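# Stow earphones in chest drawer, then close it

## Task

Place the coiled earphones inside the small chest's open drawer, then push that drawer closed, with the chest still standing upright at the end.

## Robot and tools

Robot: two arms, left_arm and right_arm. Each ends in a five-finger hand: right_arm has a right hand, left_arm a mirrored left hand. Calibrated bases in the scene frame: left_arm at (+0.027, +0.269, +0.016) m, right_arm at (+0.031, -0.285, +0.002) m, each turned only slightly about z. A post is fixed to the floor behind them. Joint ranges (rad): waist -2.880 to 2.880, shoulder 0.000 to 3.142, elbow 0.000 to 3.019 (straight at 2.964), wrist pitch -1.693 to 1.571, wrist yaw -1.571 to 1.571, wrist roll -2.094 to 2.094.

Frames: the scene frame has its origin at table-top height, halfway between the nominal bases; +x points out over the table, +z up, and left_arm is on the +y side. Results give each hand point's end_effector_position (m) and end_effector_quat_wxyz in this frame. The hand point sits 0.05 m in front of the palm and 0.15 m from the wrist face along the fingers. Its +z runs along the straight fingers, +y out of the palm, +x across the palm: away from the thumb on the right hand, toward it on the left. Straight fingertips reach 0.06 to 0.07 m beyond the point and lie 0.06 m behind it (-y). A wrist bracket on the little-finger side can strike things.

A row is 28 numbers, each in [-1, 1], always for both arms: left_arm dx, dy, dz, rx, ry, rz; left hand little, ring, middle, index, thumb_bend, thumb_turn; left force_limit, speed; then the same fourteen for right_arm. The six pose numbers are an offset, not a pose, expressed along that arm's own Hand target axes, counted from the Hand target at the start of the action (every row of an action counts from that same start, not from the prior row). 1.0 equals 0.6 m or 180 degrees; rx, ry, rz form one rotation vector. Six zeros ask nothing new of that arm. The six finger numbers are absolute targets: -1 open/straight, +1 curled; thumb_turn -1 beside the palm, +1 facing the fingers. force_limit maps -1 to about 0 N and +1 to 10 N at the fingertip (15 N for the two thumb motors). speed rises from near zero at -1 to full at +0.48 and stays full up to +1; full travel takes 0.49 s. There is no 'unchanged' value: repeat the hand's last executed eight numbers, or, if none yet, its hand_measured six plus hand_force_limit and hand_speed.

Tools:
- execute_actions(actions, cameras): actions is a list of actions, each a list of up to 15 rows (one per 1/30 s step); a short action holds its final row to step 15. Images come only with an empty actions list or when cameras are named (["all"] for all).
- move(target, speed, blend, blocking, cameras): target is one 28-number row or a list of up to 15 rows; every row's offsets count from the Hand targets at the call's start. Hand points follow straight paths, all finishing together, capped at 10 s. speed: m/s, 0.002 to 4.3, default 0.25 (turns up to twice that in rad/s), one value or one per target. blend in m rounds corners; 0 stops at each target. blocking=false returns after about 0.5 s while motion continues. Finger numbers go out at the first target at once, at later ones on arrival. Paths ignore obstacles and the other arm.
- wait(seconds): 0 to 3600, sends nothing new; a running move continues.
- stop(): brakes a running move.
- zoom_image(camera, region): region [x0, y0, x1, y1] in pixels of that camera's latest image, at most 504 by 504. Cameras: cam_head_left, cam_head_right, cam_high, cam_left_wrist, cam_right_wrist, each 672x504; wrist cameras are fisheye.
- show_instructions(): shows the reference pages.
- finished_scene(scene): ends the scene for good; scene is 1 or omitted.

Results list per arm: Hand target (the last commanded pose after clipping; the next offsets start here), end_effector_position and quat, Joint positions, torques, velocities (may read 'within noise'), hand_measured, hand_stopped_by (moving, target, force, stalled, fault), hand_load_n (fingertip load, positive when pushing the finger open; a drop to about 0 signals a lost grip), hand_force_limit, hand_speed. Moves add a 'move:' line: done, off_target, moving, held or fault, plus limits such as paced (pose clipped) or held (steps withheld). MOTOR HOT and FAULT lines warn of overheating or stops.

Behaviour to expect: the hand commonly rests 1 to 3 cm (sometimes 5) short of or below its command, which alone does not mean contact; the next execute_actions call re-requests the target, and remaining error can be sent as a further offset. Each control step limits orientation to within 40 degrees of the measured one. Grasps with the thumb turned in suit objects about 0.035 to 0.065 m thick; handles down to about 0.025 m; thumb tip against index pad can pinch light items. For a soft grip close at speed -0.94 or lower. To tighten, raise force_limit and command a more closed target than hand_measured; to release, command a more open one.

Avoid: dropping or releasing moving things, knocking items off the table, slamming the drawer or ramming fixed parts, tipping the chest, hard fast contacts, squeezing too hard, pressing or gripping one hand against the other, holding loads or stretched poses long enough to overheat motors, and swinging the elbow by passing near an arm's base. Loose objects may occasionally get nudged by outside pushes.

Each tool is called after "Call:" as name(argument=value, ...) on one line, values as JSON.

Reference images:

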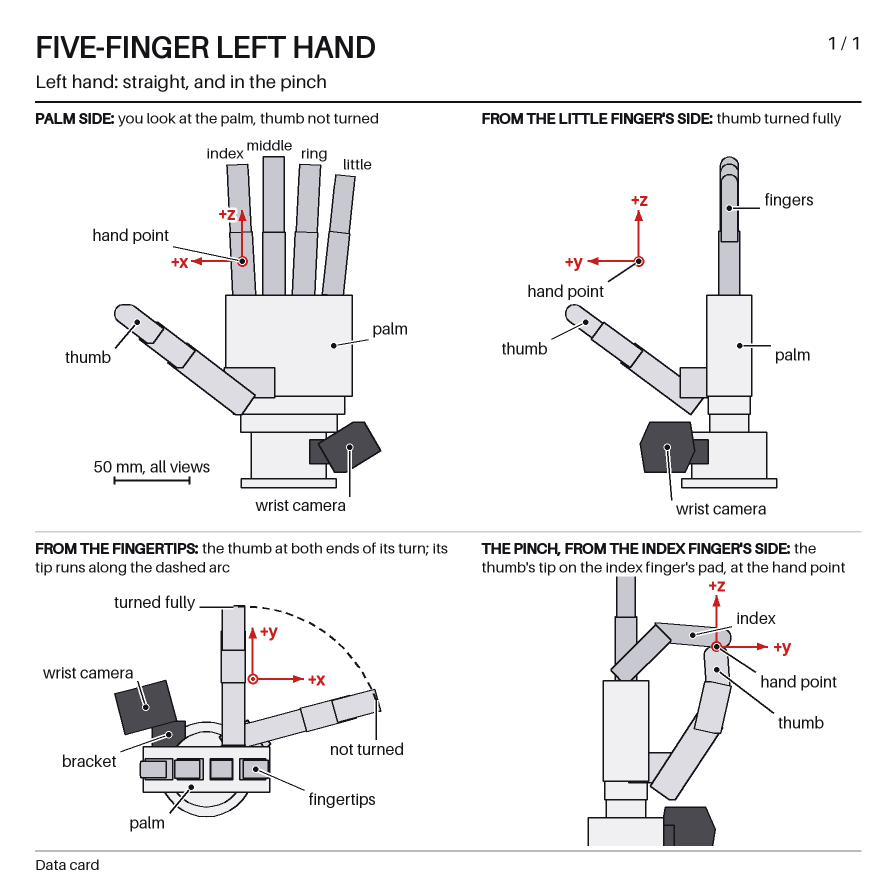

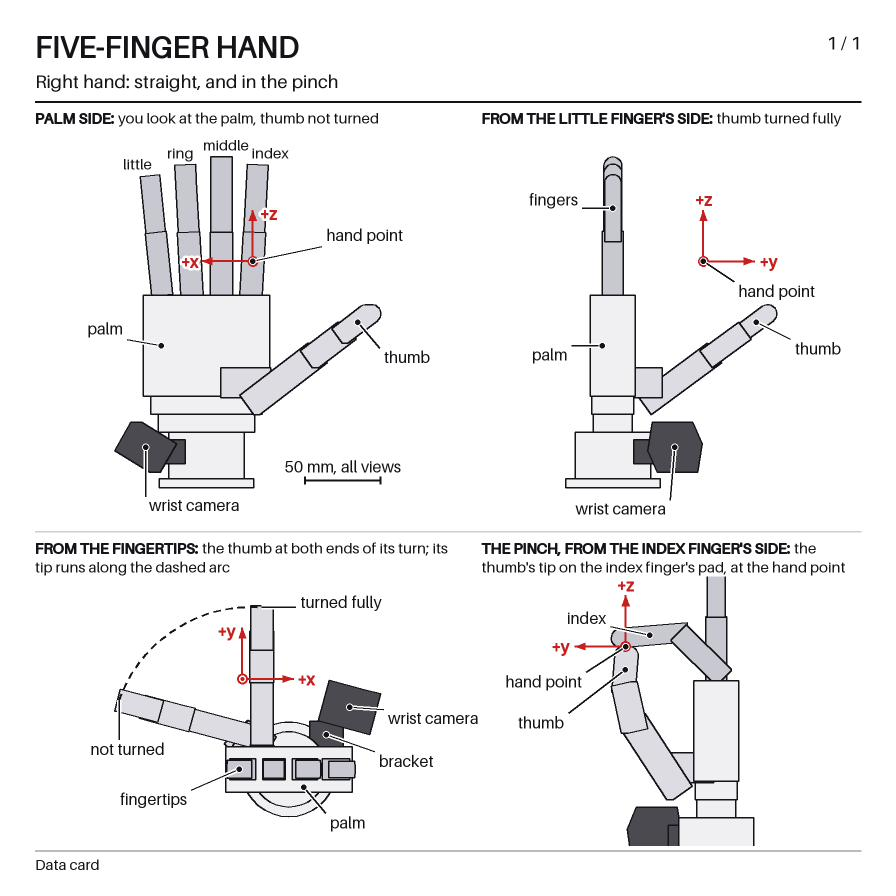

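## Session

Call:
execute_actions(actions=[], cameras=["all"])

Scene clock: 0.00 s.
left_arm: end_effector_position=(+0.8232, +0.2712, +0.2472) hand_measured=(-1.000, -1.000, -1.000, -1.000, -1.000, -1.000) hand_load_n=(+0.0, +0.0, +0.0, +0.0, +0.0, +0.0) hand_stopped_by=(target, target, target, target, target, target) hand_force_limit=0.00 hand_speed=-0.80 end_effector_quat_wxyz=(-0.370, +0.777, +0.145, +0.489) | right_arm: end_effector_position=(+0.9093, -0.0143, +0.3453) hand_measured=(-1.000, -1.000, -1.000, -1.000, -1.000, -1.000) hand_load_n=(+0.0, +0.0, +0.0, +0.0, +0.0, +0.0) hand_stopped_by=(target, target, target, target, target, target) hand_force_limit=0.00 hand_speed=-0.80 end_effector_quat_wxyz=(+0.499, -0.163, +0.838, -0.147)
Joint positions: left_arm=[-0.173 1.905 1.483 -0.009 -0.933 -1.462] | right_arm=[0.34 2.173 2.345 -0.681 0.353 1.284]
Joint velocities: within noise
Joint torques (N m): no reading
Heat: left arm: hottest waist 32 °C; right arm: hottest shoulder 30 °C.
Hand target: left_arm +0.8282, +0.2705, +0.2604; -0.366, +0.771, +0.151, +0.498 | right_arm +0.9101, -0.0141, +0.3679; +0.515, -0.157, +0.830, -0.145

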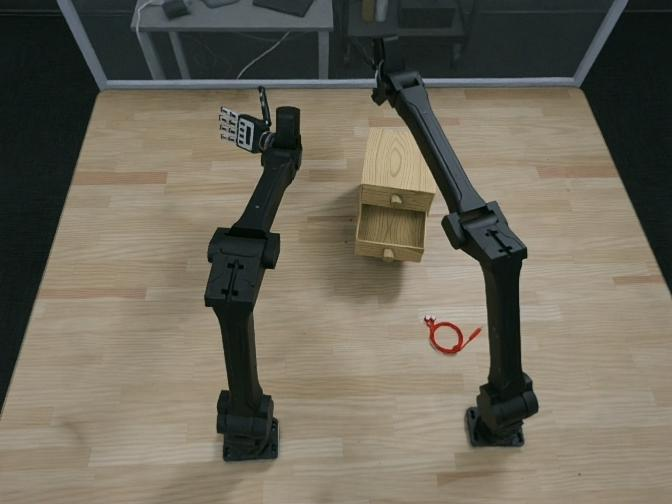

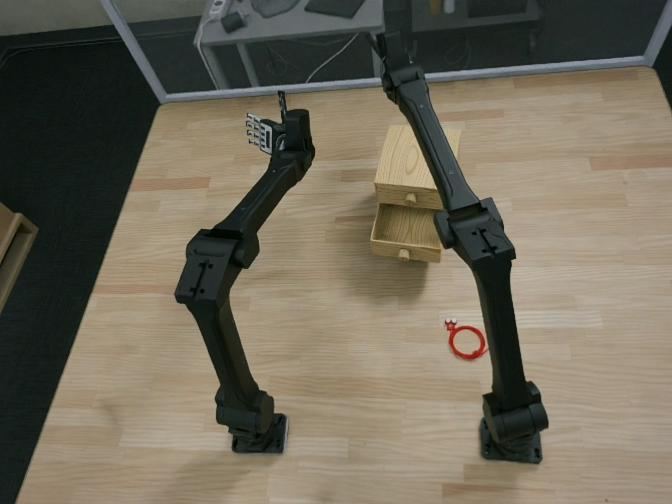

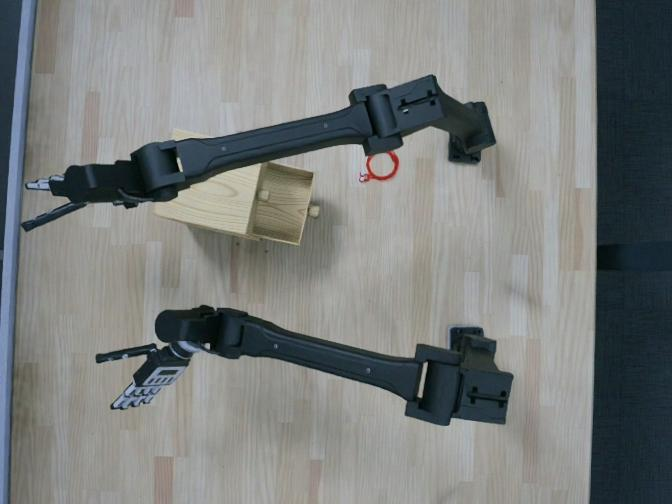

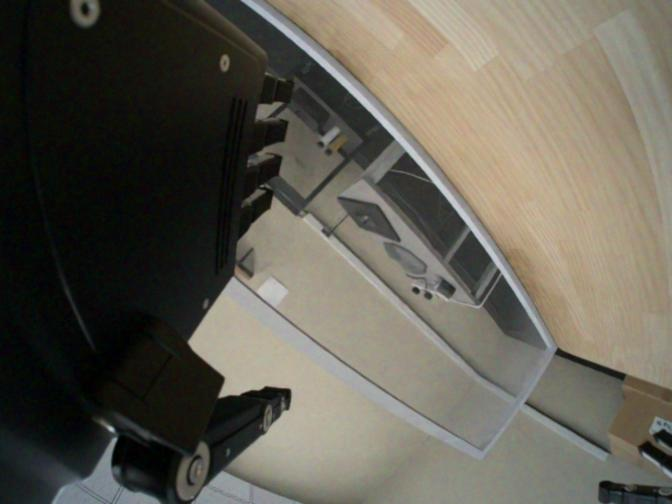

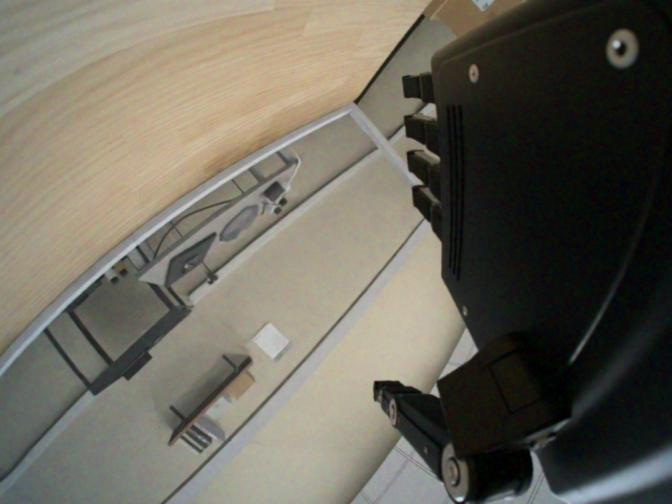

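Call:
zoom_image(camera="cam_high", region=[340, 130, 424, 193])

Call:
zoom_image(camera="cam_head_left", region=[400, 300, 500, 375])

Call:
zoom_image(camera="cam_head_left", region=[330, 110, 470, 280])

Call:
zoom_image(camera="cam_head_right", region=[350, 110, 490, 280])

Call:
zoom_image(camera="cam_high", region=[140, 110, 340, 260])

Scaled by 6.000 from the camera's image (finer frame: 960x720).

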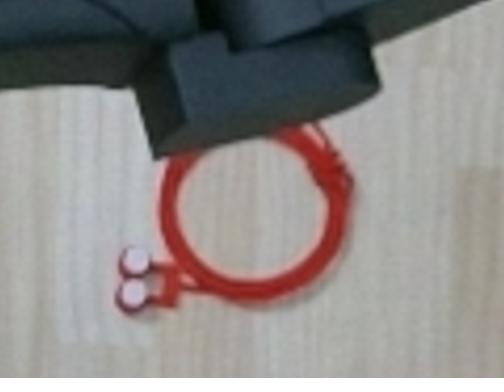

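Scaled by 5.040 from the camera's image (finer frame: 960x720).

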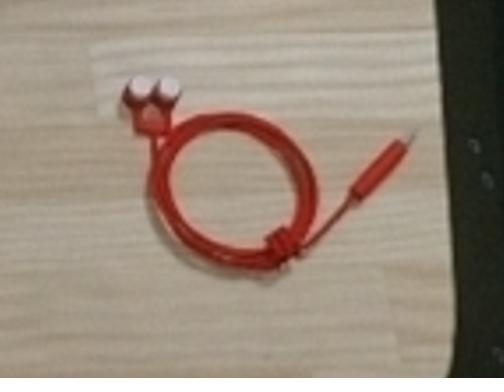

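Scaled by 2.965 from the camera's image (finer frame: 960x720).

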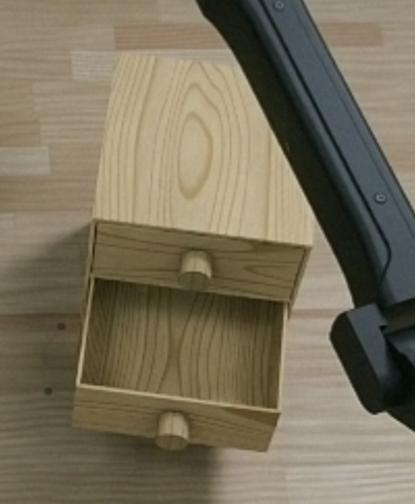

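Scaled by 2.965 from the camera's image (finer frame: 960x720).

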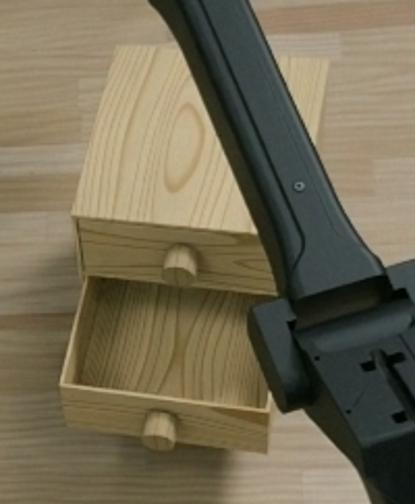

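Scaled by 2.520 from the camera's image (finer frame: 960x720).

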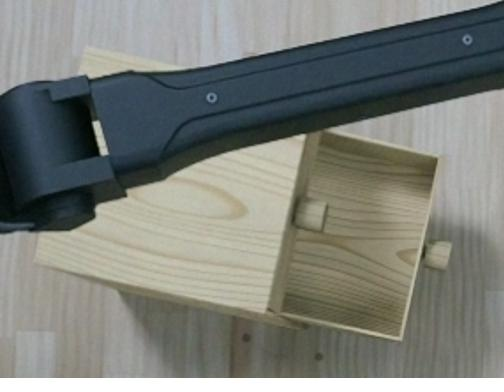

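Call:
move(target=[[-0.026,-0.065,-0.172,-0.1,0.003,-0.003,-1,-1,-1,-1,-1,-1,0,-0.8,-0.064,-0.2337,-0.2437,0.067,0.0333,0.0353,-1,-1,-1,-1,-1,-1,0,-0.8],[-0.055,-0.141,-0.372,-0.215,0.007,-0.006,-1,-1,-1,-1,-1,-1,0,-0.8,0.3158,-0.6417,-0.5793,0.1546,0.0768,0.0816,-1,-1,-1,-1,-1,-1,0,-0.8],[-0.0855,-0.2172,-0.5732,-0.33,0.011,-0.010,-1,-1,-1,-1,-1,-1,0,-0.8,0.7125,-0.7145,-0.607,0.22,0.1095,0.116,-1,-1,-1,-1,-1,-1,0,-0.8]], blend=0.05, speed=0.3, cameras=["all"])

Scene clock: 151.70 s.
left_arm: end_effector_position=(+0.4990, +0.1144, +0.3533) hand_measured=(-1.000, -1.000, -1.000, -1.000, -1.000, -1.000) hand_load_n=(+0.0, +0.0, +0.0, +0.0, -0.5, +0.0) hand_stopped_by=(target, target, target, target, target, target) hand_force_limit=0.00 hand_speed=-0.80 end_effector_quat_wxyz=(+0.068, +0.836, -0.122, +0.531) | right_arm: end_effector_position=(+0.4516, -0.5492, +0.3415) hand_measured=(-1.000, -1.000, -1.000, -1.000, -1.000, -1.000) hand_load_n=(+0.0, +0.0, +0.0, +0.0, +0.0, +0.0) hand_stopped_by=(target, target, target, target, target, target) hand_force_limit=0.00 hand_speed=-0.80 end_effector_quat_wxyz=(+0.400, +0.204, +0.827, -0.340)
Joint positions: left_arm=[-0.173 0.975 0.824 -0.293 0.114 -1.5] | right_arm=[-0.516 0.969 0.918 -0.449 0.351 1.294]
Joint torques (N m): left_arm=[1.38 -4.25 9.24 1.42 0.14 -0.14] | right_arm=[-1.2 -4.84 11.63 2.76 -0.03 -0.25]
Heat: left arm: hottest elbow 34 °C; right arm: hottest shoulder 34 °C.
Hand target: left_arm +0.5004, +0.1208, +0.3503; +0.069, +0.841, -0.110, +0.526 | right_arm +0.4504, -0.5504, +0.3506; +0.409, +0.200, +0.821, -0.346
Off the commanded pose: left_arm 0.007 m, 2 deg | right_arm 0.009 m, 1 deg.
move: done
cam_left_wrist: T_world_to_cam=[[0.37901, 0.90043, 0.21351, -0.37059], [-0.16926, -0.15937, 0.9726, -0.24007], [0.90978, -0.40476, 0.092, -0.3271]] pos_world=[0.39742, 0.16303, 0.3427]
cam_right_wrist: T_world_to_cam=[[0.42566, 0.63941, -0.64029, 0.38016], [0.42275, 0.48511, 0.76548, -0.18001], [0.80006, -0.59651, -0.06382, -0.54757]] pos_world=[0.35237, -0.48238, 0.34626]

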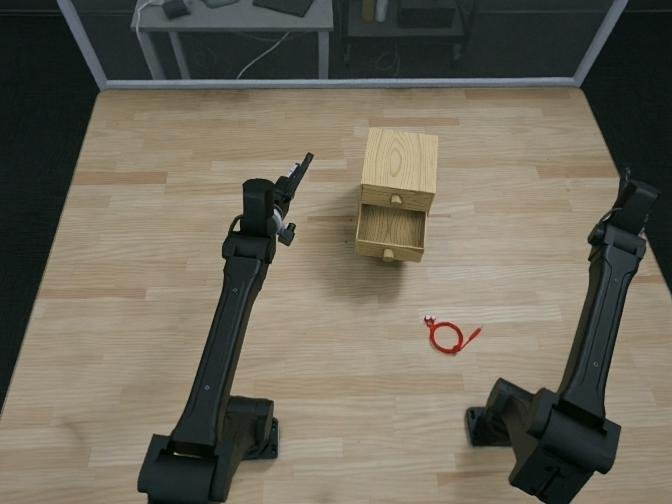

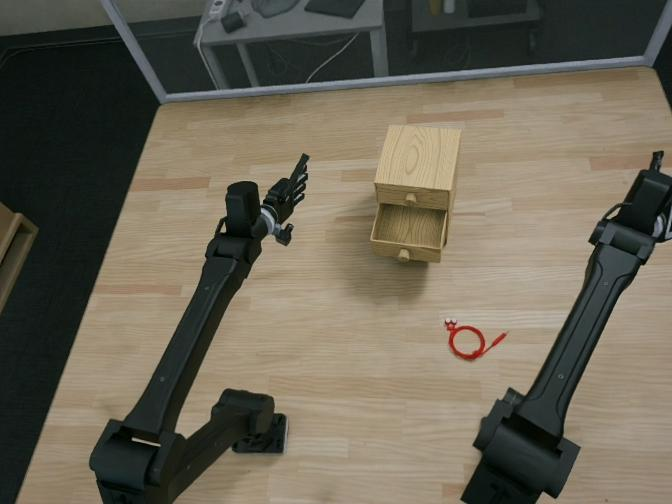

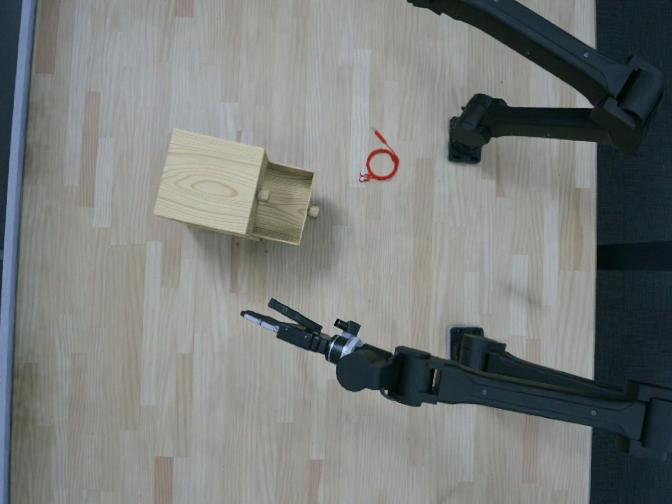

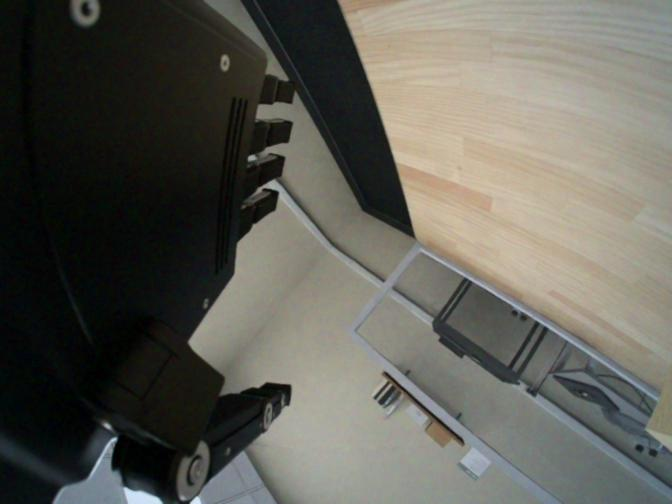

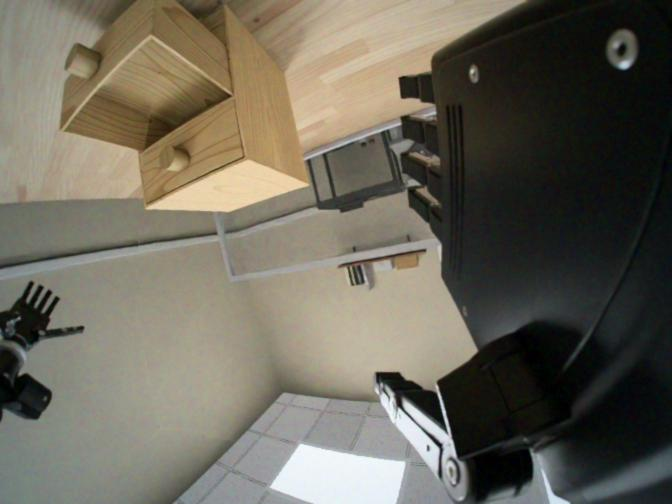

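Call:
zoom_image(camera="cam_right_wrist", region=[40, 0, 340, 225])

Call:
zoom_image(camera="cam_high", region=[340, 110, 424, 200])

Call:
zoom_image(camera="cam_high", region=[140, 110, 340, 260])

Scaled by 1.680 from the camera's image (finer frame: 960x720).

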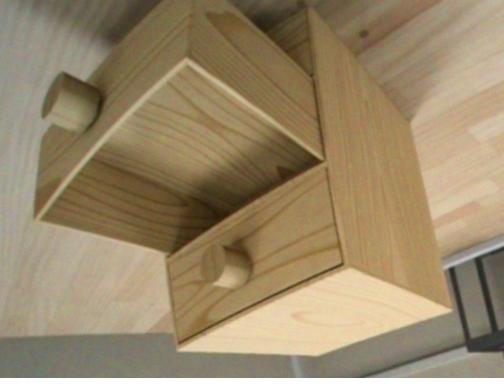

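Scaled by 5.600 from the camera's image (finer frame: 960x720).

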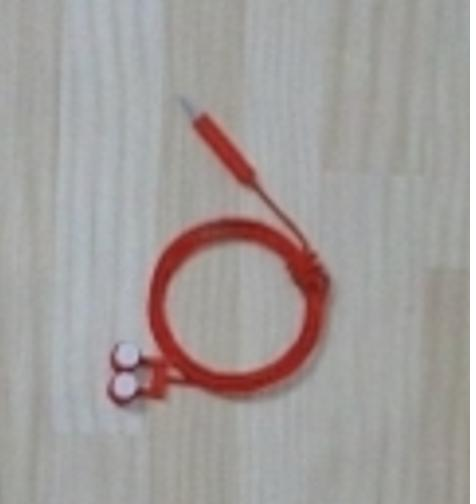

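Scaled by 2.520 from the camera's image (finer frame: 960x720).

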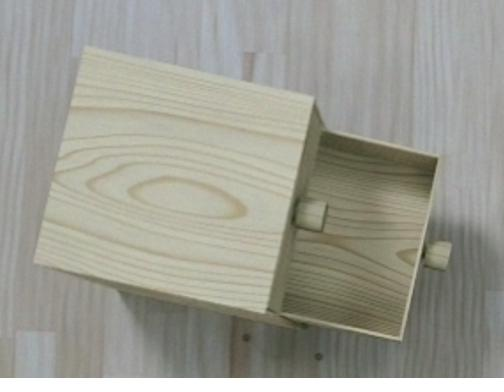

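Call:
move(target=[0,0,0,-0.04,0.04,0.118,-1,-1,-1,-1,-1,-1,0,-0.8,0,0,0,0,0,0,-1,-1,-1,-1,-1,-1,0,-0.8], speed=0.4)

Scene clock: 170.03 s.
left_arm: end_effector_position=(+0.4934, +0.1153, +0.3393) hand_measured=(-1.000, -1.000, -1.000, -1.000, -1.000, -1.000) hand_load_n=(+0.0, +0.0, +0.0, +0.0, +0.0, -0.5) hand_stopped_by=(target, target, target, target, target, target) hand_force_limit=0.00 hand_speed=-0.80 end_effector_quat_wxyz=(+0.041, +0.775, -0.290, +0.560) | right_arm: end_effector_position=(+0.4516, -0.5492, +0.3414) hand_measured=(-1.000, -1.000, -1.000, -1.000, -1.000, -1.000) hand_load_n=(+0.0, +0.0, +0.0, +0.0, +0.0, +0.0) hand_stopped_by=(target, target, target, target, target, target) hand_force_limit=0.00 hand_speed=-0.80 end_effector_quat_wxyz=(+0.400, +0.204, +0.827, -0.340)
Joint positions: left_arm=[-0.074 1.027 0.822 -0.2 0.355 -1.139] | right_arm=[-0.516 0.969 0.918 -0.449 0.351 1.294]
Joint torques (N m): left_arm=[1.44 -4.54 10.65 2.47 0.23 0.18] | right_arm=[-0.79 -4.72 11.67 2.65 -0.04 -0.21]
Heat: left arm: hottest elbow 33 °C; right arm: hottest shoulder 33 °C.
Hand target: left_arm +0.5004, +0.1209, +0.3503; +0.030, +0.765, -0.291, +0.573 | right_arm +0.4504, -0.5504, +0.3506; +0.409, +0.200, +0.821, -0.346
Off the commanded pose: left_arm 0.014 m, 2 deg | right_arm 0.009 m, 1 deg.
move: off_target (left_arm)

Call:
move(target=[[-0.0297,0.3907,-0.1632,-0.097,0.0972,0.2833,1,1,-0.1,-0.1,-0.4,1,-0.4,0,0,0,0,0,0,0,-1,-1,-1,-1,-1,-1,0,-0.8],[-0.209,0.7238,-0.0833,-0.1616,0.162,0.4721,1,1,-0.1,-0.1,-0.4,1,-0.4,0,0,0,0,0,0,0,-1,-1,-1,-1,-1,-1,0,-0.8]], blend=0.05, speed=0.3, cameras=["cam_head_left","cam_head_right","cam_high","cam_left_wrist"])

Scene clock: 184.37 s.
left_arm: end_effector_position=(+0.2223, -0.1558, +0.1117) hand_measured=(+1.000, +1.000, -0.100, -0.100, -0.400, +1.000) hand_load_n=(+0.0, +0.0, +0.0, +0.0, +0.0, +0.0) hand_stopped_by=(target, target, target, target, target, target) hand_force_limit=-0.40 hand_speed=0.00 end_effector_quat_wxyz=(+0.110, -0.204, +0.836, -0.497) | right_arm: end_effector_position=(+0.4516, -0.5492, +0.3414) hand_measured=(-1.000, -1.000, -1.000, -1.000, -1.000, -1.000) hand_load_n=(-0.5, +0.0, +0.0, +0.0, +0.0, -0.5) hand_stopped_by=(target, target, target, target, target, target) hand_force_limit=0.00 hand_speed=-0.80 end_effector_quat_wxyz=(+0.400, +0.204, +0.827, -0.340)
Joint positions: left_arm=[-1.079 1.229 0.572 0.153 0.054 0.009] | right_arm=[-0.516 0.969 0.918 -0.449 0.351 1.294]
Joint torques (N m): left_arm=[0.03 -6.48 9.65 2.41 -0.01 0.22] | right_arm=[-1.32 -4.66 11.63 2.82 0 -0.24]
Heat: left arm: hottest elbow 34 °C; right arm: hottest elbow 33 °C.
Hand target: left_arm +0.2269, -0.1685, +0.1303; +0.119, -0.191, +0.826, -0.517 | right_arm +0.4504, -0.5504, +0.3506; +0.409, +0.200, +0.821, -0.346
Off the commanded pose: left_arm 0.023 m, 3 deg | right_arm 0.009 m, 1 deg.
move: off_target (left_arm)
cam_left_wrist: T_world_to_cam=[[0.02845, -0.53119, 0.84677, -0.18664], [-0.98771, 0.11529, 0.10551, 0.2266], [-0.15367, -0.83937, -0.52139, 0.07468]] pos_world=[0.24061, -0.06258, 0.17307]

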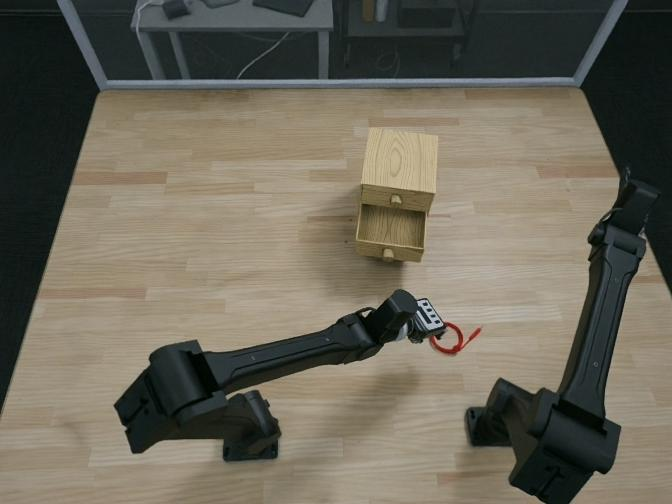

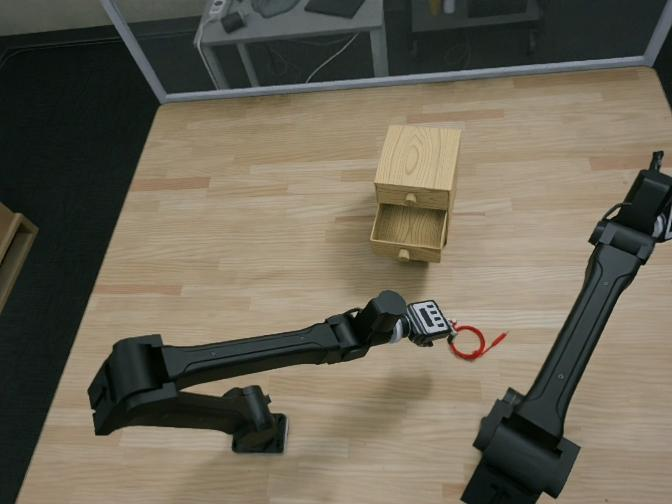

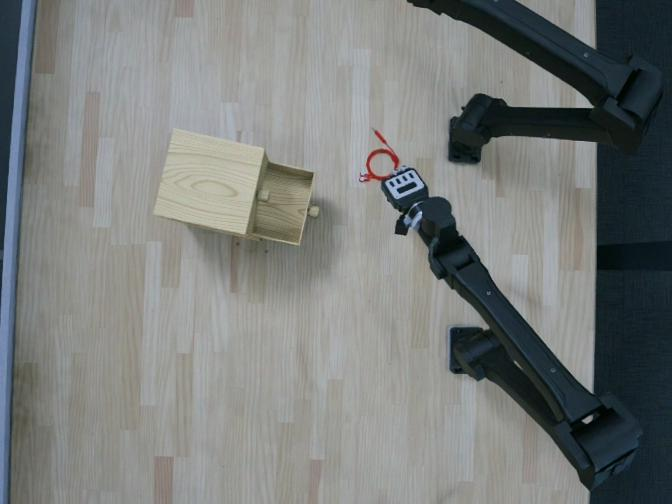

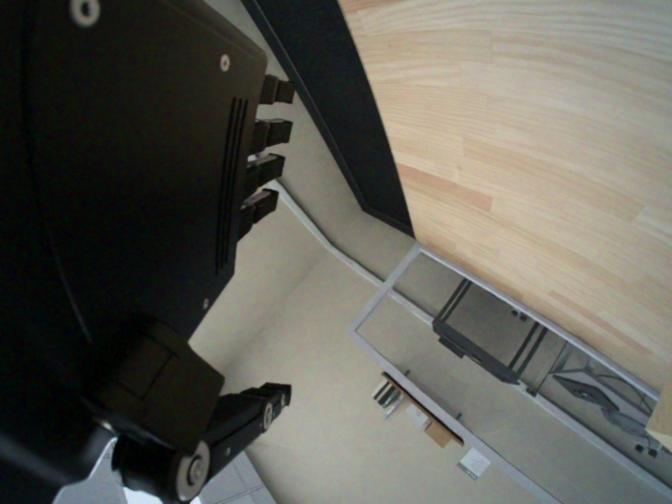

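Call:
wait(seconds=0.2, cameras=["cam_left_wrist","cam_right_wrist"])

Scene clock: 186.30 s.
left_arm: end_effector_position=(+0.2224, -0.1558, +0.1117) hand_measured=(+1.000, +1.000, -0.100, -0.100, -0.400, +1.000) hand_load_n=(+0.0, +0.0, +0.0, +0.0, +0.0, +0.0) hand_stopped_by=(target, target, target, target, target, target) hand_force_limit=-0.40 hand_speed=0.00 end_effector_quat_wxyz=(+0.110, -0.204, +0.836, -0.497) | right_arm: end_effector_position=(+0.4516, -0.5492, +0.3414) hand_measured=(-1.000, -1.000, -1.000, -1.000, -1.000, -1.000) hand_load_n=(+0.0, -0.5, +0.0, +0.0, +0.5, +0.0) hand_stopped_by=(target, target, target, target, target, target) hand_force_limit=0.00 hand_speed=-0.80 end_effector_quat_wxyz=(+0.400, +0.204, +0.827, -0.340)
Joint positions: left_arm=[-1.079 1.229 0.572 0.153 0.054 0.009] | right_arm=[-0.516 0.969 0.918 -0.449 0.351 1.294]
Joint torques (N m): left_arm=[-0.03 -6.48 9.65 2.41 -0.01 0.22] | right_arm=[-0.85 -4.72 11.64 2.78 -0.05 -0.24]
Heat: left arm: hottest elbow 34 °C; right arm: hottest elbow 33 °C.
Hand target: left_arm +0.2269, -0.1685, +0.1303; +0.119, -0.191, +0.826, -0.517 | right_arm +0.4504, -0.5504, +0.3506; +0.409, +0.200, +0.821, -0.346
Off the commanded pose: left_arm 0.023 m, 3 deg | right_arm 0.009 m, 1 deg.
wait: 0.20 s; at rest from the start
cam_left_wrist: T_world_to_cam=[[0.0282, -0.53136, 0.84668, -0.18657], [-0.98772, 0.1154, 0.10532, 0.22665], [-0.15366, -0.83925, -0.52158, 0.07472]] pos_world=[0.24061, -0.06258, 0.17307]
cam_right_wrist: T_world_to_cam=[[0.42508, 0.63928, -0.6408, 0.38041], [0.42302, 0.48557, 0.76503, -0.17965], [0.80022, -0.59628, -0.06402, -0.54744]] pos_world=[0.35237, -0.48239, 0.34616]

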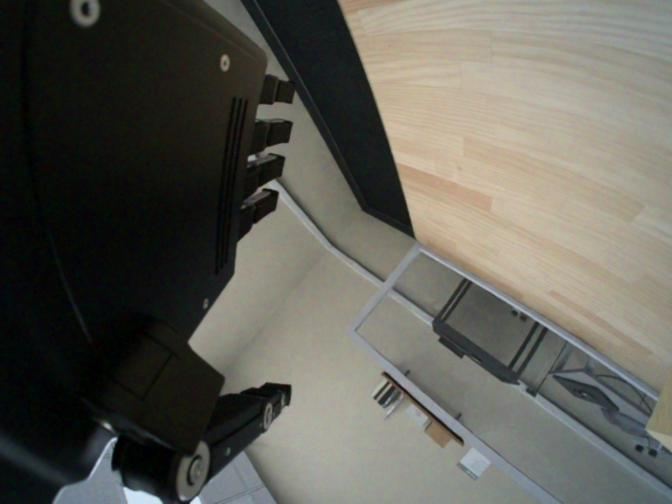

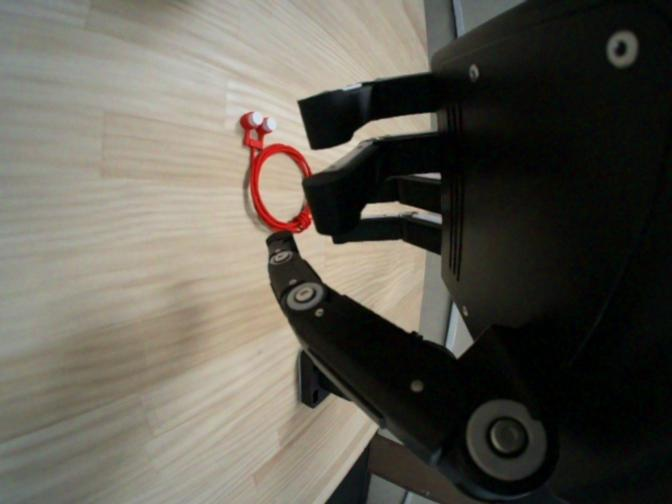

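Call:
zoom_image(camera="cam_right_wrist", region=[200, 40, 504, 280])

Scaled by 1.658 from the camera's image (finer frame: 960x720).

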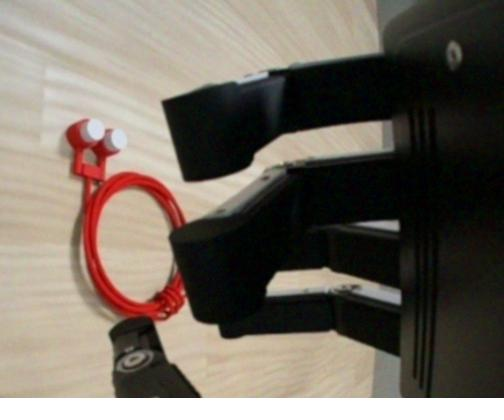

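Call:
move(target=[0.0127,0.0468,0.1008,0,0,0,1,1,-0.1,-0.1,-0.4,1,-0.4,0,0,0,0,0,0,0,-1,-1,-1,-1,-1,-1,0,-0.8], speed=0.1, cameras=["cam_right_wrist","cam_head_left","cam_high"])

Call:
zoom_image(camera="cam_right_wrist", region=[200, 40, 504, 280])

Scene clock: 233.27 s.
left_arm: end_effector_position=(+0.2349, -0.1889, +0.0605) hand_measured=(+1.000, +1.000, -0.100, -0.100, -0.400, +1.000) hand_load_n=(+0.0, +0.0, +0.0, +0.0, +0.0, +0.0) hand_stopped_by=(target, target, target, target, target, target) hand_force_limit=-0.40 hand_speed=0.00 end_effector_quat_wxyz=(+0.115, -0.201, +0.837, -0.495) | right_arm: end_effector_position=(+0.4516, -0.5492, +0.3414) hand_measured=(-1.000, -1.000, -1.000, -1.000, -1.000, -1.000) hand_load_n=(+0.0, +0.0, +0.0, +0.0, +0.0, -0.5) hand_stopped_by=(target, target, target, target, target, target) hand_force_limit=0.00 hand_speed=-0.80 end_effector_quat_wxyz=(+0.400, +0.204, +0.827, -0.340)
Joint positions: left_arm=[-1.098 1.456 0.601 0.351 0.031 0.009] | right_arm=[-0.516 0.969 0.918 -0.449 0.351 1.294]
Joint torques (N m): left_arm=[-0.5 -7.71 9.51 2.43 -0.04 0.1] | right_arm=[-0.79 -4.95 11.71 2.65 -0.02 -0.23]
Heat: left arm: hottest elbow 33 °C; right arm: hottest elbow 33 °C.
Hand target: left_arm +0.2385, -0.2096, +0.0785; +0.119, -0.191, +0.826, -0.517 | right_arm +0.4504, -0.5504, +0.3506; +0.409, +0.200, +0.821, -0.346
Off the commanded pose: left_arm 0.028 m, 3 deg | right_arm 0.009 m, 1 deg.
move: off_target (left_arm)
cam_right_wrist: T_world_to_cam=[[0.42508, 0.63928, -0.6408, 0.38041], [0.42302, 0.48557, 0.76503, -0.17965], [0.80022, -0.59628, -0.06402, -0.54744]] pos_world=[0.35237, -0.48239, 0.34616]
Images, in order (width x height): cam_head_left 672x504, cam_high 672x504, cam_right_wrist 672x504.

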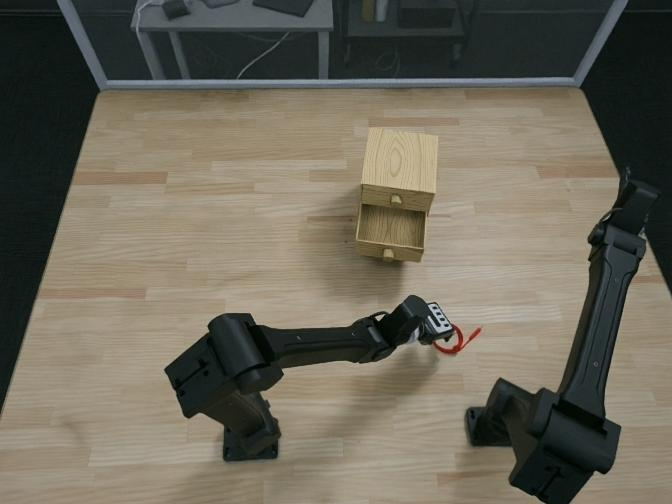

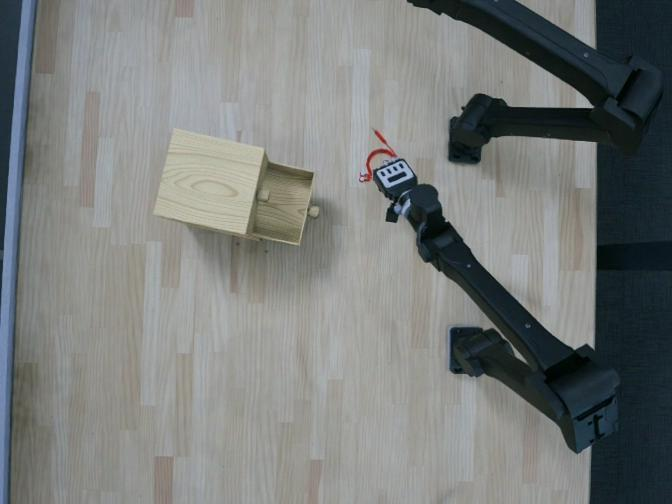

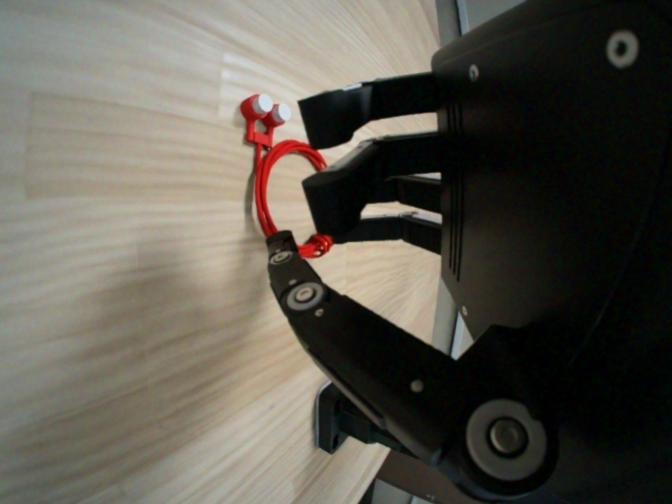

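Scaled by 1.658 from the camera's image (finer frame: 960x720).

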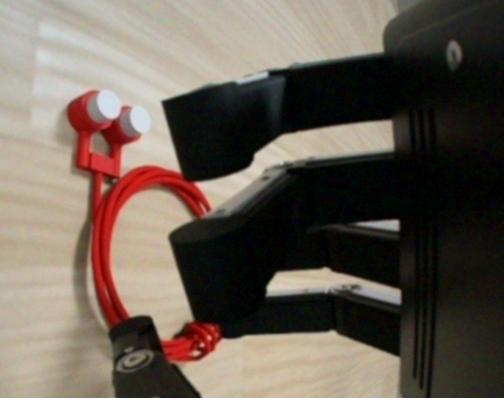

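Call:
move(target=[0.0067,0.0407,0.0307,0,0,0,1,1,-0.1,-0.1,-0.4,1,-0.4,0,0,0,0,0,0,0,-1,-1,-1,-1,-1,-1,0,-0.8], speed=0.08, cameras=["cam_right_wrist","cam_head_left","cam_high"])

Call:
zoom_image(camera="cam_right_wrist", region=[200, 40, 504, 280])

Scene clock: 247.40 s.
left_arm: end_effector_position=(+0.2361, -0.1988, +0.0342) hand_measured=(+1.000, +1.000, -0.100, -0.100, -0.400, +1.000) hand_load_n=(+0.0, +0.0, +0.0, +0.0, +0.0, +0.0) hand_stopped_by=(target, target, target, target, target, target) hand_force_limit=-0.40 hand_speed=0.00 end_effector_quat_wxyz=(+0.117, -0.199, +0.836, -0.498) | right_arm: end_effector_position=(+0.4516, -0.5492, +0.3414) hand_measured=(-1.000, -1.000, -1.000, -1.000, -1.000, -1.000) hand_load_n=(+0.0, +0.0, +0.0, +0.0, +0.0, -0.5) hand_stopped_by=(target, target, target, target, target, target) hand_force_limit=0.00 hand_speed=-0.80 end_effector_quat_wxyz=(+0.400, +0.204, +0.827, -0.340)
Joint positions: left_arm=[-1.109 1.555 0.601 0.457 0.021 0.009] | right_arm=[-0.516 0.969 0.918 -0.449 0.351 1.294]
Joint torques (N m): left_arm=[-0.5 -8.59 8.23 2.43 -0.04 0.05] | right_arm=[-0.79 -4.48 11.59 2.65 -0.03 -0.24]
Heat: left arm: hottest elbow 33 °C; right arm: hottest elbow 33 °C.
Hand target: left_arm +0.2374, -0.2167, +0.0486; +0.119, -0.191, +0.826, -0.517 | right_arm +0.4504, -0.5504, +0.3506; +0.409, +0.200, +0.821, -0.346
Off the commanded pose: left_arm 0.023 m, 3 deg | right_arm 0.009 m, 1 deg.
move: off_target (left_arm)
cam_right_wrist: T_world_to_cam=[[0.42508, 0.63928, -0.6408, 0.38041], [0.42302, 0.48557, 0.76503, -0.17965], [0.80022, -0.59628, -0.06402, -0.54744]] pos_world=[0.35237, -0.48239, 0.34616]
Images, in order (width x height): cam_head_left 672x504, cam_high 672x504, cam_right_wrist 672x504.

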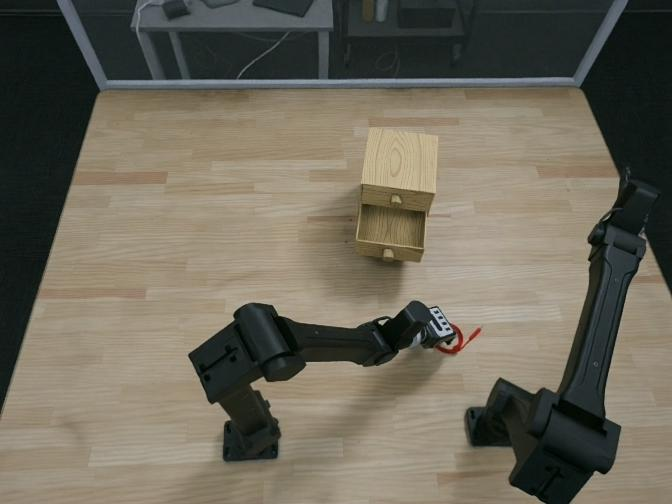

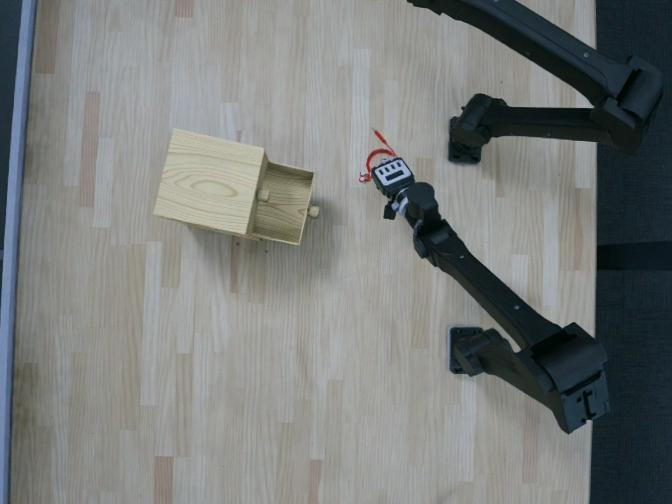

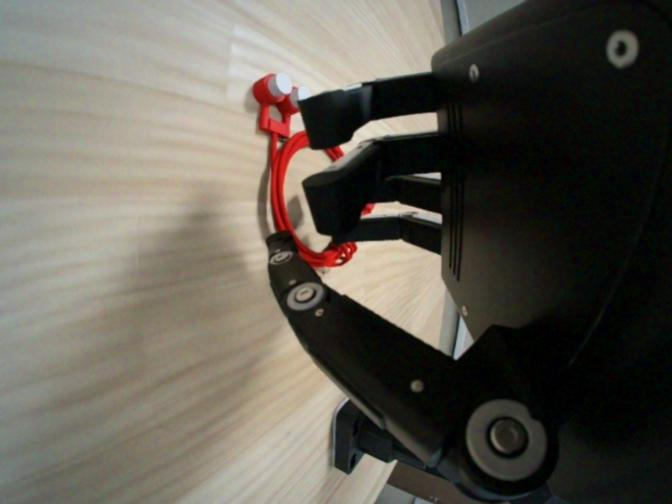

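Scaled by 1.658 from the camera's image (finer frame: 960x720).

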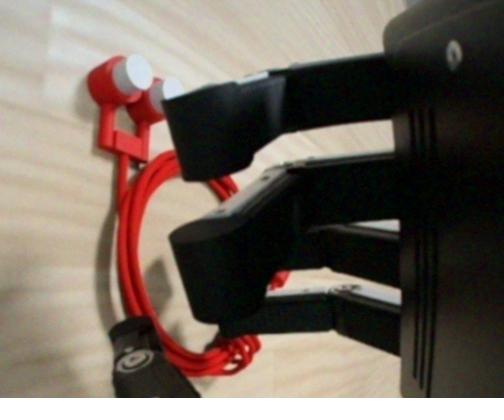

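Call:
move(target=[0.0008,0.0171,0.0068,0,0,0,1,1,-0.1,-0.1,-0.4,1,-0.4,0,0,0,0,0,0,0,-1,-1,-1,-1,-1,-1,0,-0.8], speed=0.05, cameras=["cam_right_wrist"])

Call:
zoom_image(camera="cam_right_wrist", region=[200, 40, 504, 280])

Scene clock: 264.47 s.
left_arm: end_effector_position=(+0.2378, -0.2025, +0.0292) hand_measured=(+1.000, +1.000, -0.100, -0.100, -0.400, +1.000) hand_load_n=(+0.0, +0.0, +0.0, +0.0, +0.0, +0.0) hand_stopped_by=(target, target, target, target, target, target) hand_force_limit=-0.40 hand_speed=0.00 end_effector_quat_wxyz=(+0.119, -0.198, +0.833, -0.503) | right_arm: end_effector_position=(+0.4516, -0.5492, +0.3414) hand_measured=(-1.000, -1.000, -1.000, -1.000, -1.000, -1.000) hand_load_n=(+0.0, +0.0, +0.0, +0.0, +0.0, +0.0) hand_stopped_by=(target, target, target, target, target, target) hand_force_limit=0.00 hand_speed=-0.80 end_effector_quat_wxyz=(+0.400, +0.204, +0.827, -0.340)
Joint positions: left_arm=[-1.11 1.582 0.601 0.497 0.02 0.009] | right_arm=[-0.516 0.969 0.918 -0.449 0.351 1.294]
Joint torques (N m): left_arm=[-0.5 -8.35 7.38 2.47 -0.04 0.04] | right_arm=[-0.91 -4.89 11.63 2.62 -0.01 -0.22]
Heat: left arm: hottest elbow 33 °C; right arm: hottest elbow 33 °C.
Hand target: left_arm +0.2366, -0.2162, +0.0375; +0.119, -0.191, +0.826, -0.517 | right_arm +0.4504, -0.5504, +0.3506; +0.409, +0.200, +0.821, -0.346
Off the commanded pose: left_arm 0.016 m, 2 deg | right_arm 0.009 m, 1 deg.
move: off_target (left_arm)
cam_right_wrist: T_world_to_cam=[[0.42508, 0.63928, -0.6408, 0.38041], [0.42302, 0.48557, 0.76503, -0.17965], [0.80022, -0.59628, -0.06402, -0.54744]] pos_world=[0.35237, -0.48239, 0.34616]

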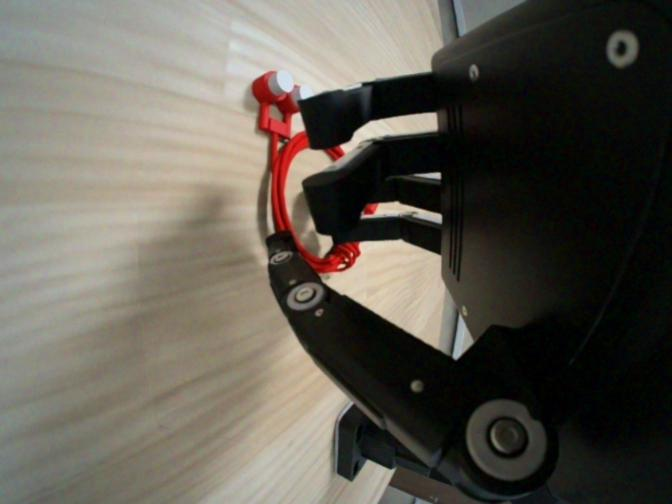

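Scaled by 1.658 from the camera's image (finer frame: 960x720).

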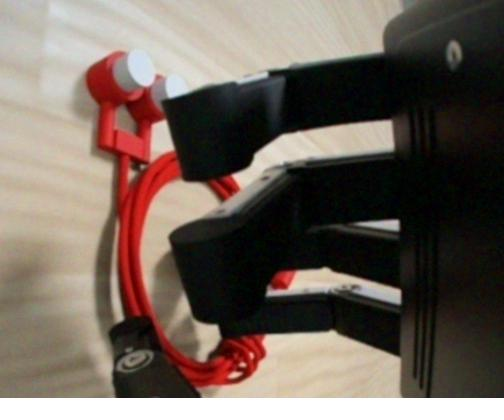

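Call:
move(target=[0.0008,0.0147,0.0005,0,0,0,1,1,-0.1,-0.1,-0.4,1,-0.4,0,0,0,0,0,0,0,-1,-1,-1,-1,-1,-1,0,-0.8], speed=0.05, cameras=["cam_right_wrist"])

Call:
zoom_image(camera="cam_right_wrist", region=[200, 40, 504, 280])

Scene clock: 269.23 s.
left_arm: end_effector_position=(+0.2394, -0.2059, +0.0279) hand_measured=(+1.000, +1.000, -0.100, -0.100, -0.400, +1.000) hand_load_n=(+0.5, +0.0, +0.0, +0.0, +0.0, +0.0) hand_stopped_by=(target, target, target, target, target, target) hand_force_limit=-0.40 hand_speed=0.00 end_effector_quat_wxyz=(+0.121, -0.197, +0.829, -0.510) | right_arm: end_effector_position=(+0.4516, -0.5492, +0.3414) hand_measured=(-1.000, -1.000, -1.000, -1.000, -1.000, -1.000) hand_load_n=(+0.0, +0.0, +0.0, +0.0, +0.0, -0.5) hand_stopped_by=(target, target, target, target, target, target) hand_force_limit=0.00 hand_speed=-0.80 end_effector_quat_wxyz=(+0.400, +0.204, +0.827, -0.340)
Joint positions: left_arm=[-1.111 1.598 0.601 0.528 0.019 0.009] | right_arm=[-0.516 0.969 0.918 -0.449 0.351 1.294]
Joint torques (N m): left_arm=[-0.56 -8.35 6.16 2.47 -0.05 0.04] | right_arm=[-1.32 -4.66 11.66 2.71 -0.02 -0.24]
Heat: left arm: hottest elbow 33 °C; right arm: hottest elbow 33 °C.
Hand target: left_arm +0.2347, -0.2131, +0.0295; +0.119, -0.191, +0.826, -0.517 | right_arm +0.4504, -0.5504, +0.3506; +0.409, +0.200, +0.821, -0.346
Off the commanded pose: left_arm 0.009 m, 1 deg | right_arm 0.009 m, 1 deg.
move: done
cam_right_wrist: T_world_to_cam=[[0.42508, 0.63928, -0.6408, 0.38041], [0.42302, 0.48557, 0.76503, -0.17965], [0.80022, -0.59628, -0.06402, -0.54744]] pos_world=[0.35237, -0.48239, 0.34616]

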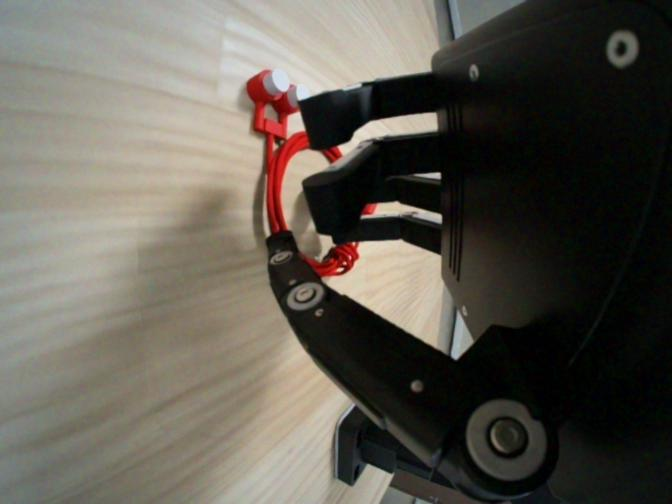

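Scaled by 1.658 from the camera's image (finer frame: 960x720).

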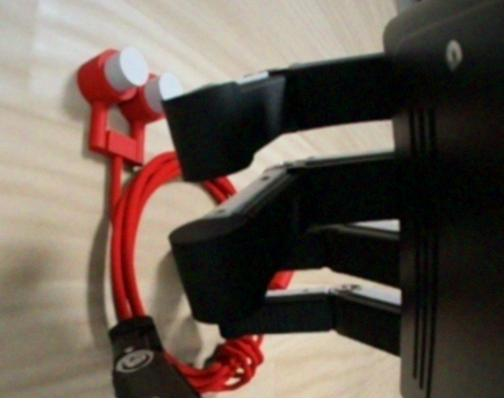

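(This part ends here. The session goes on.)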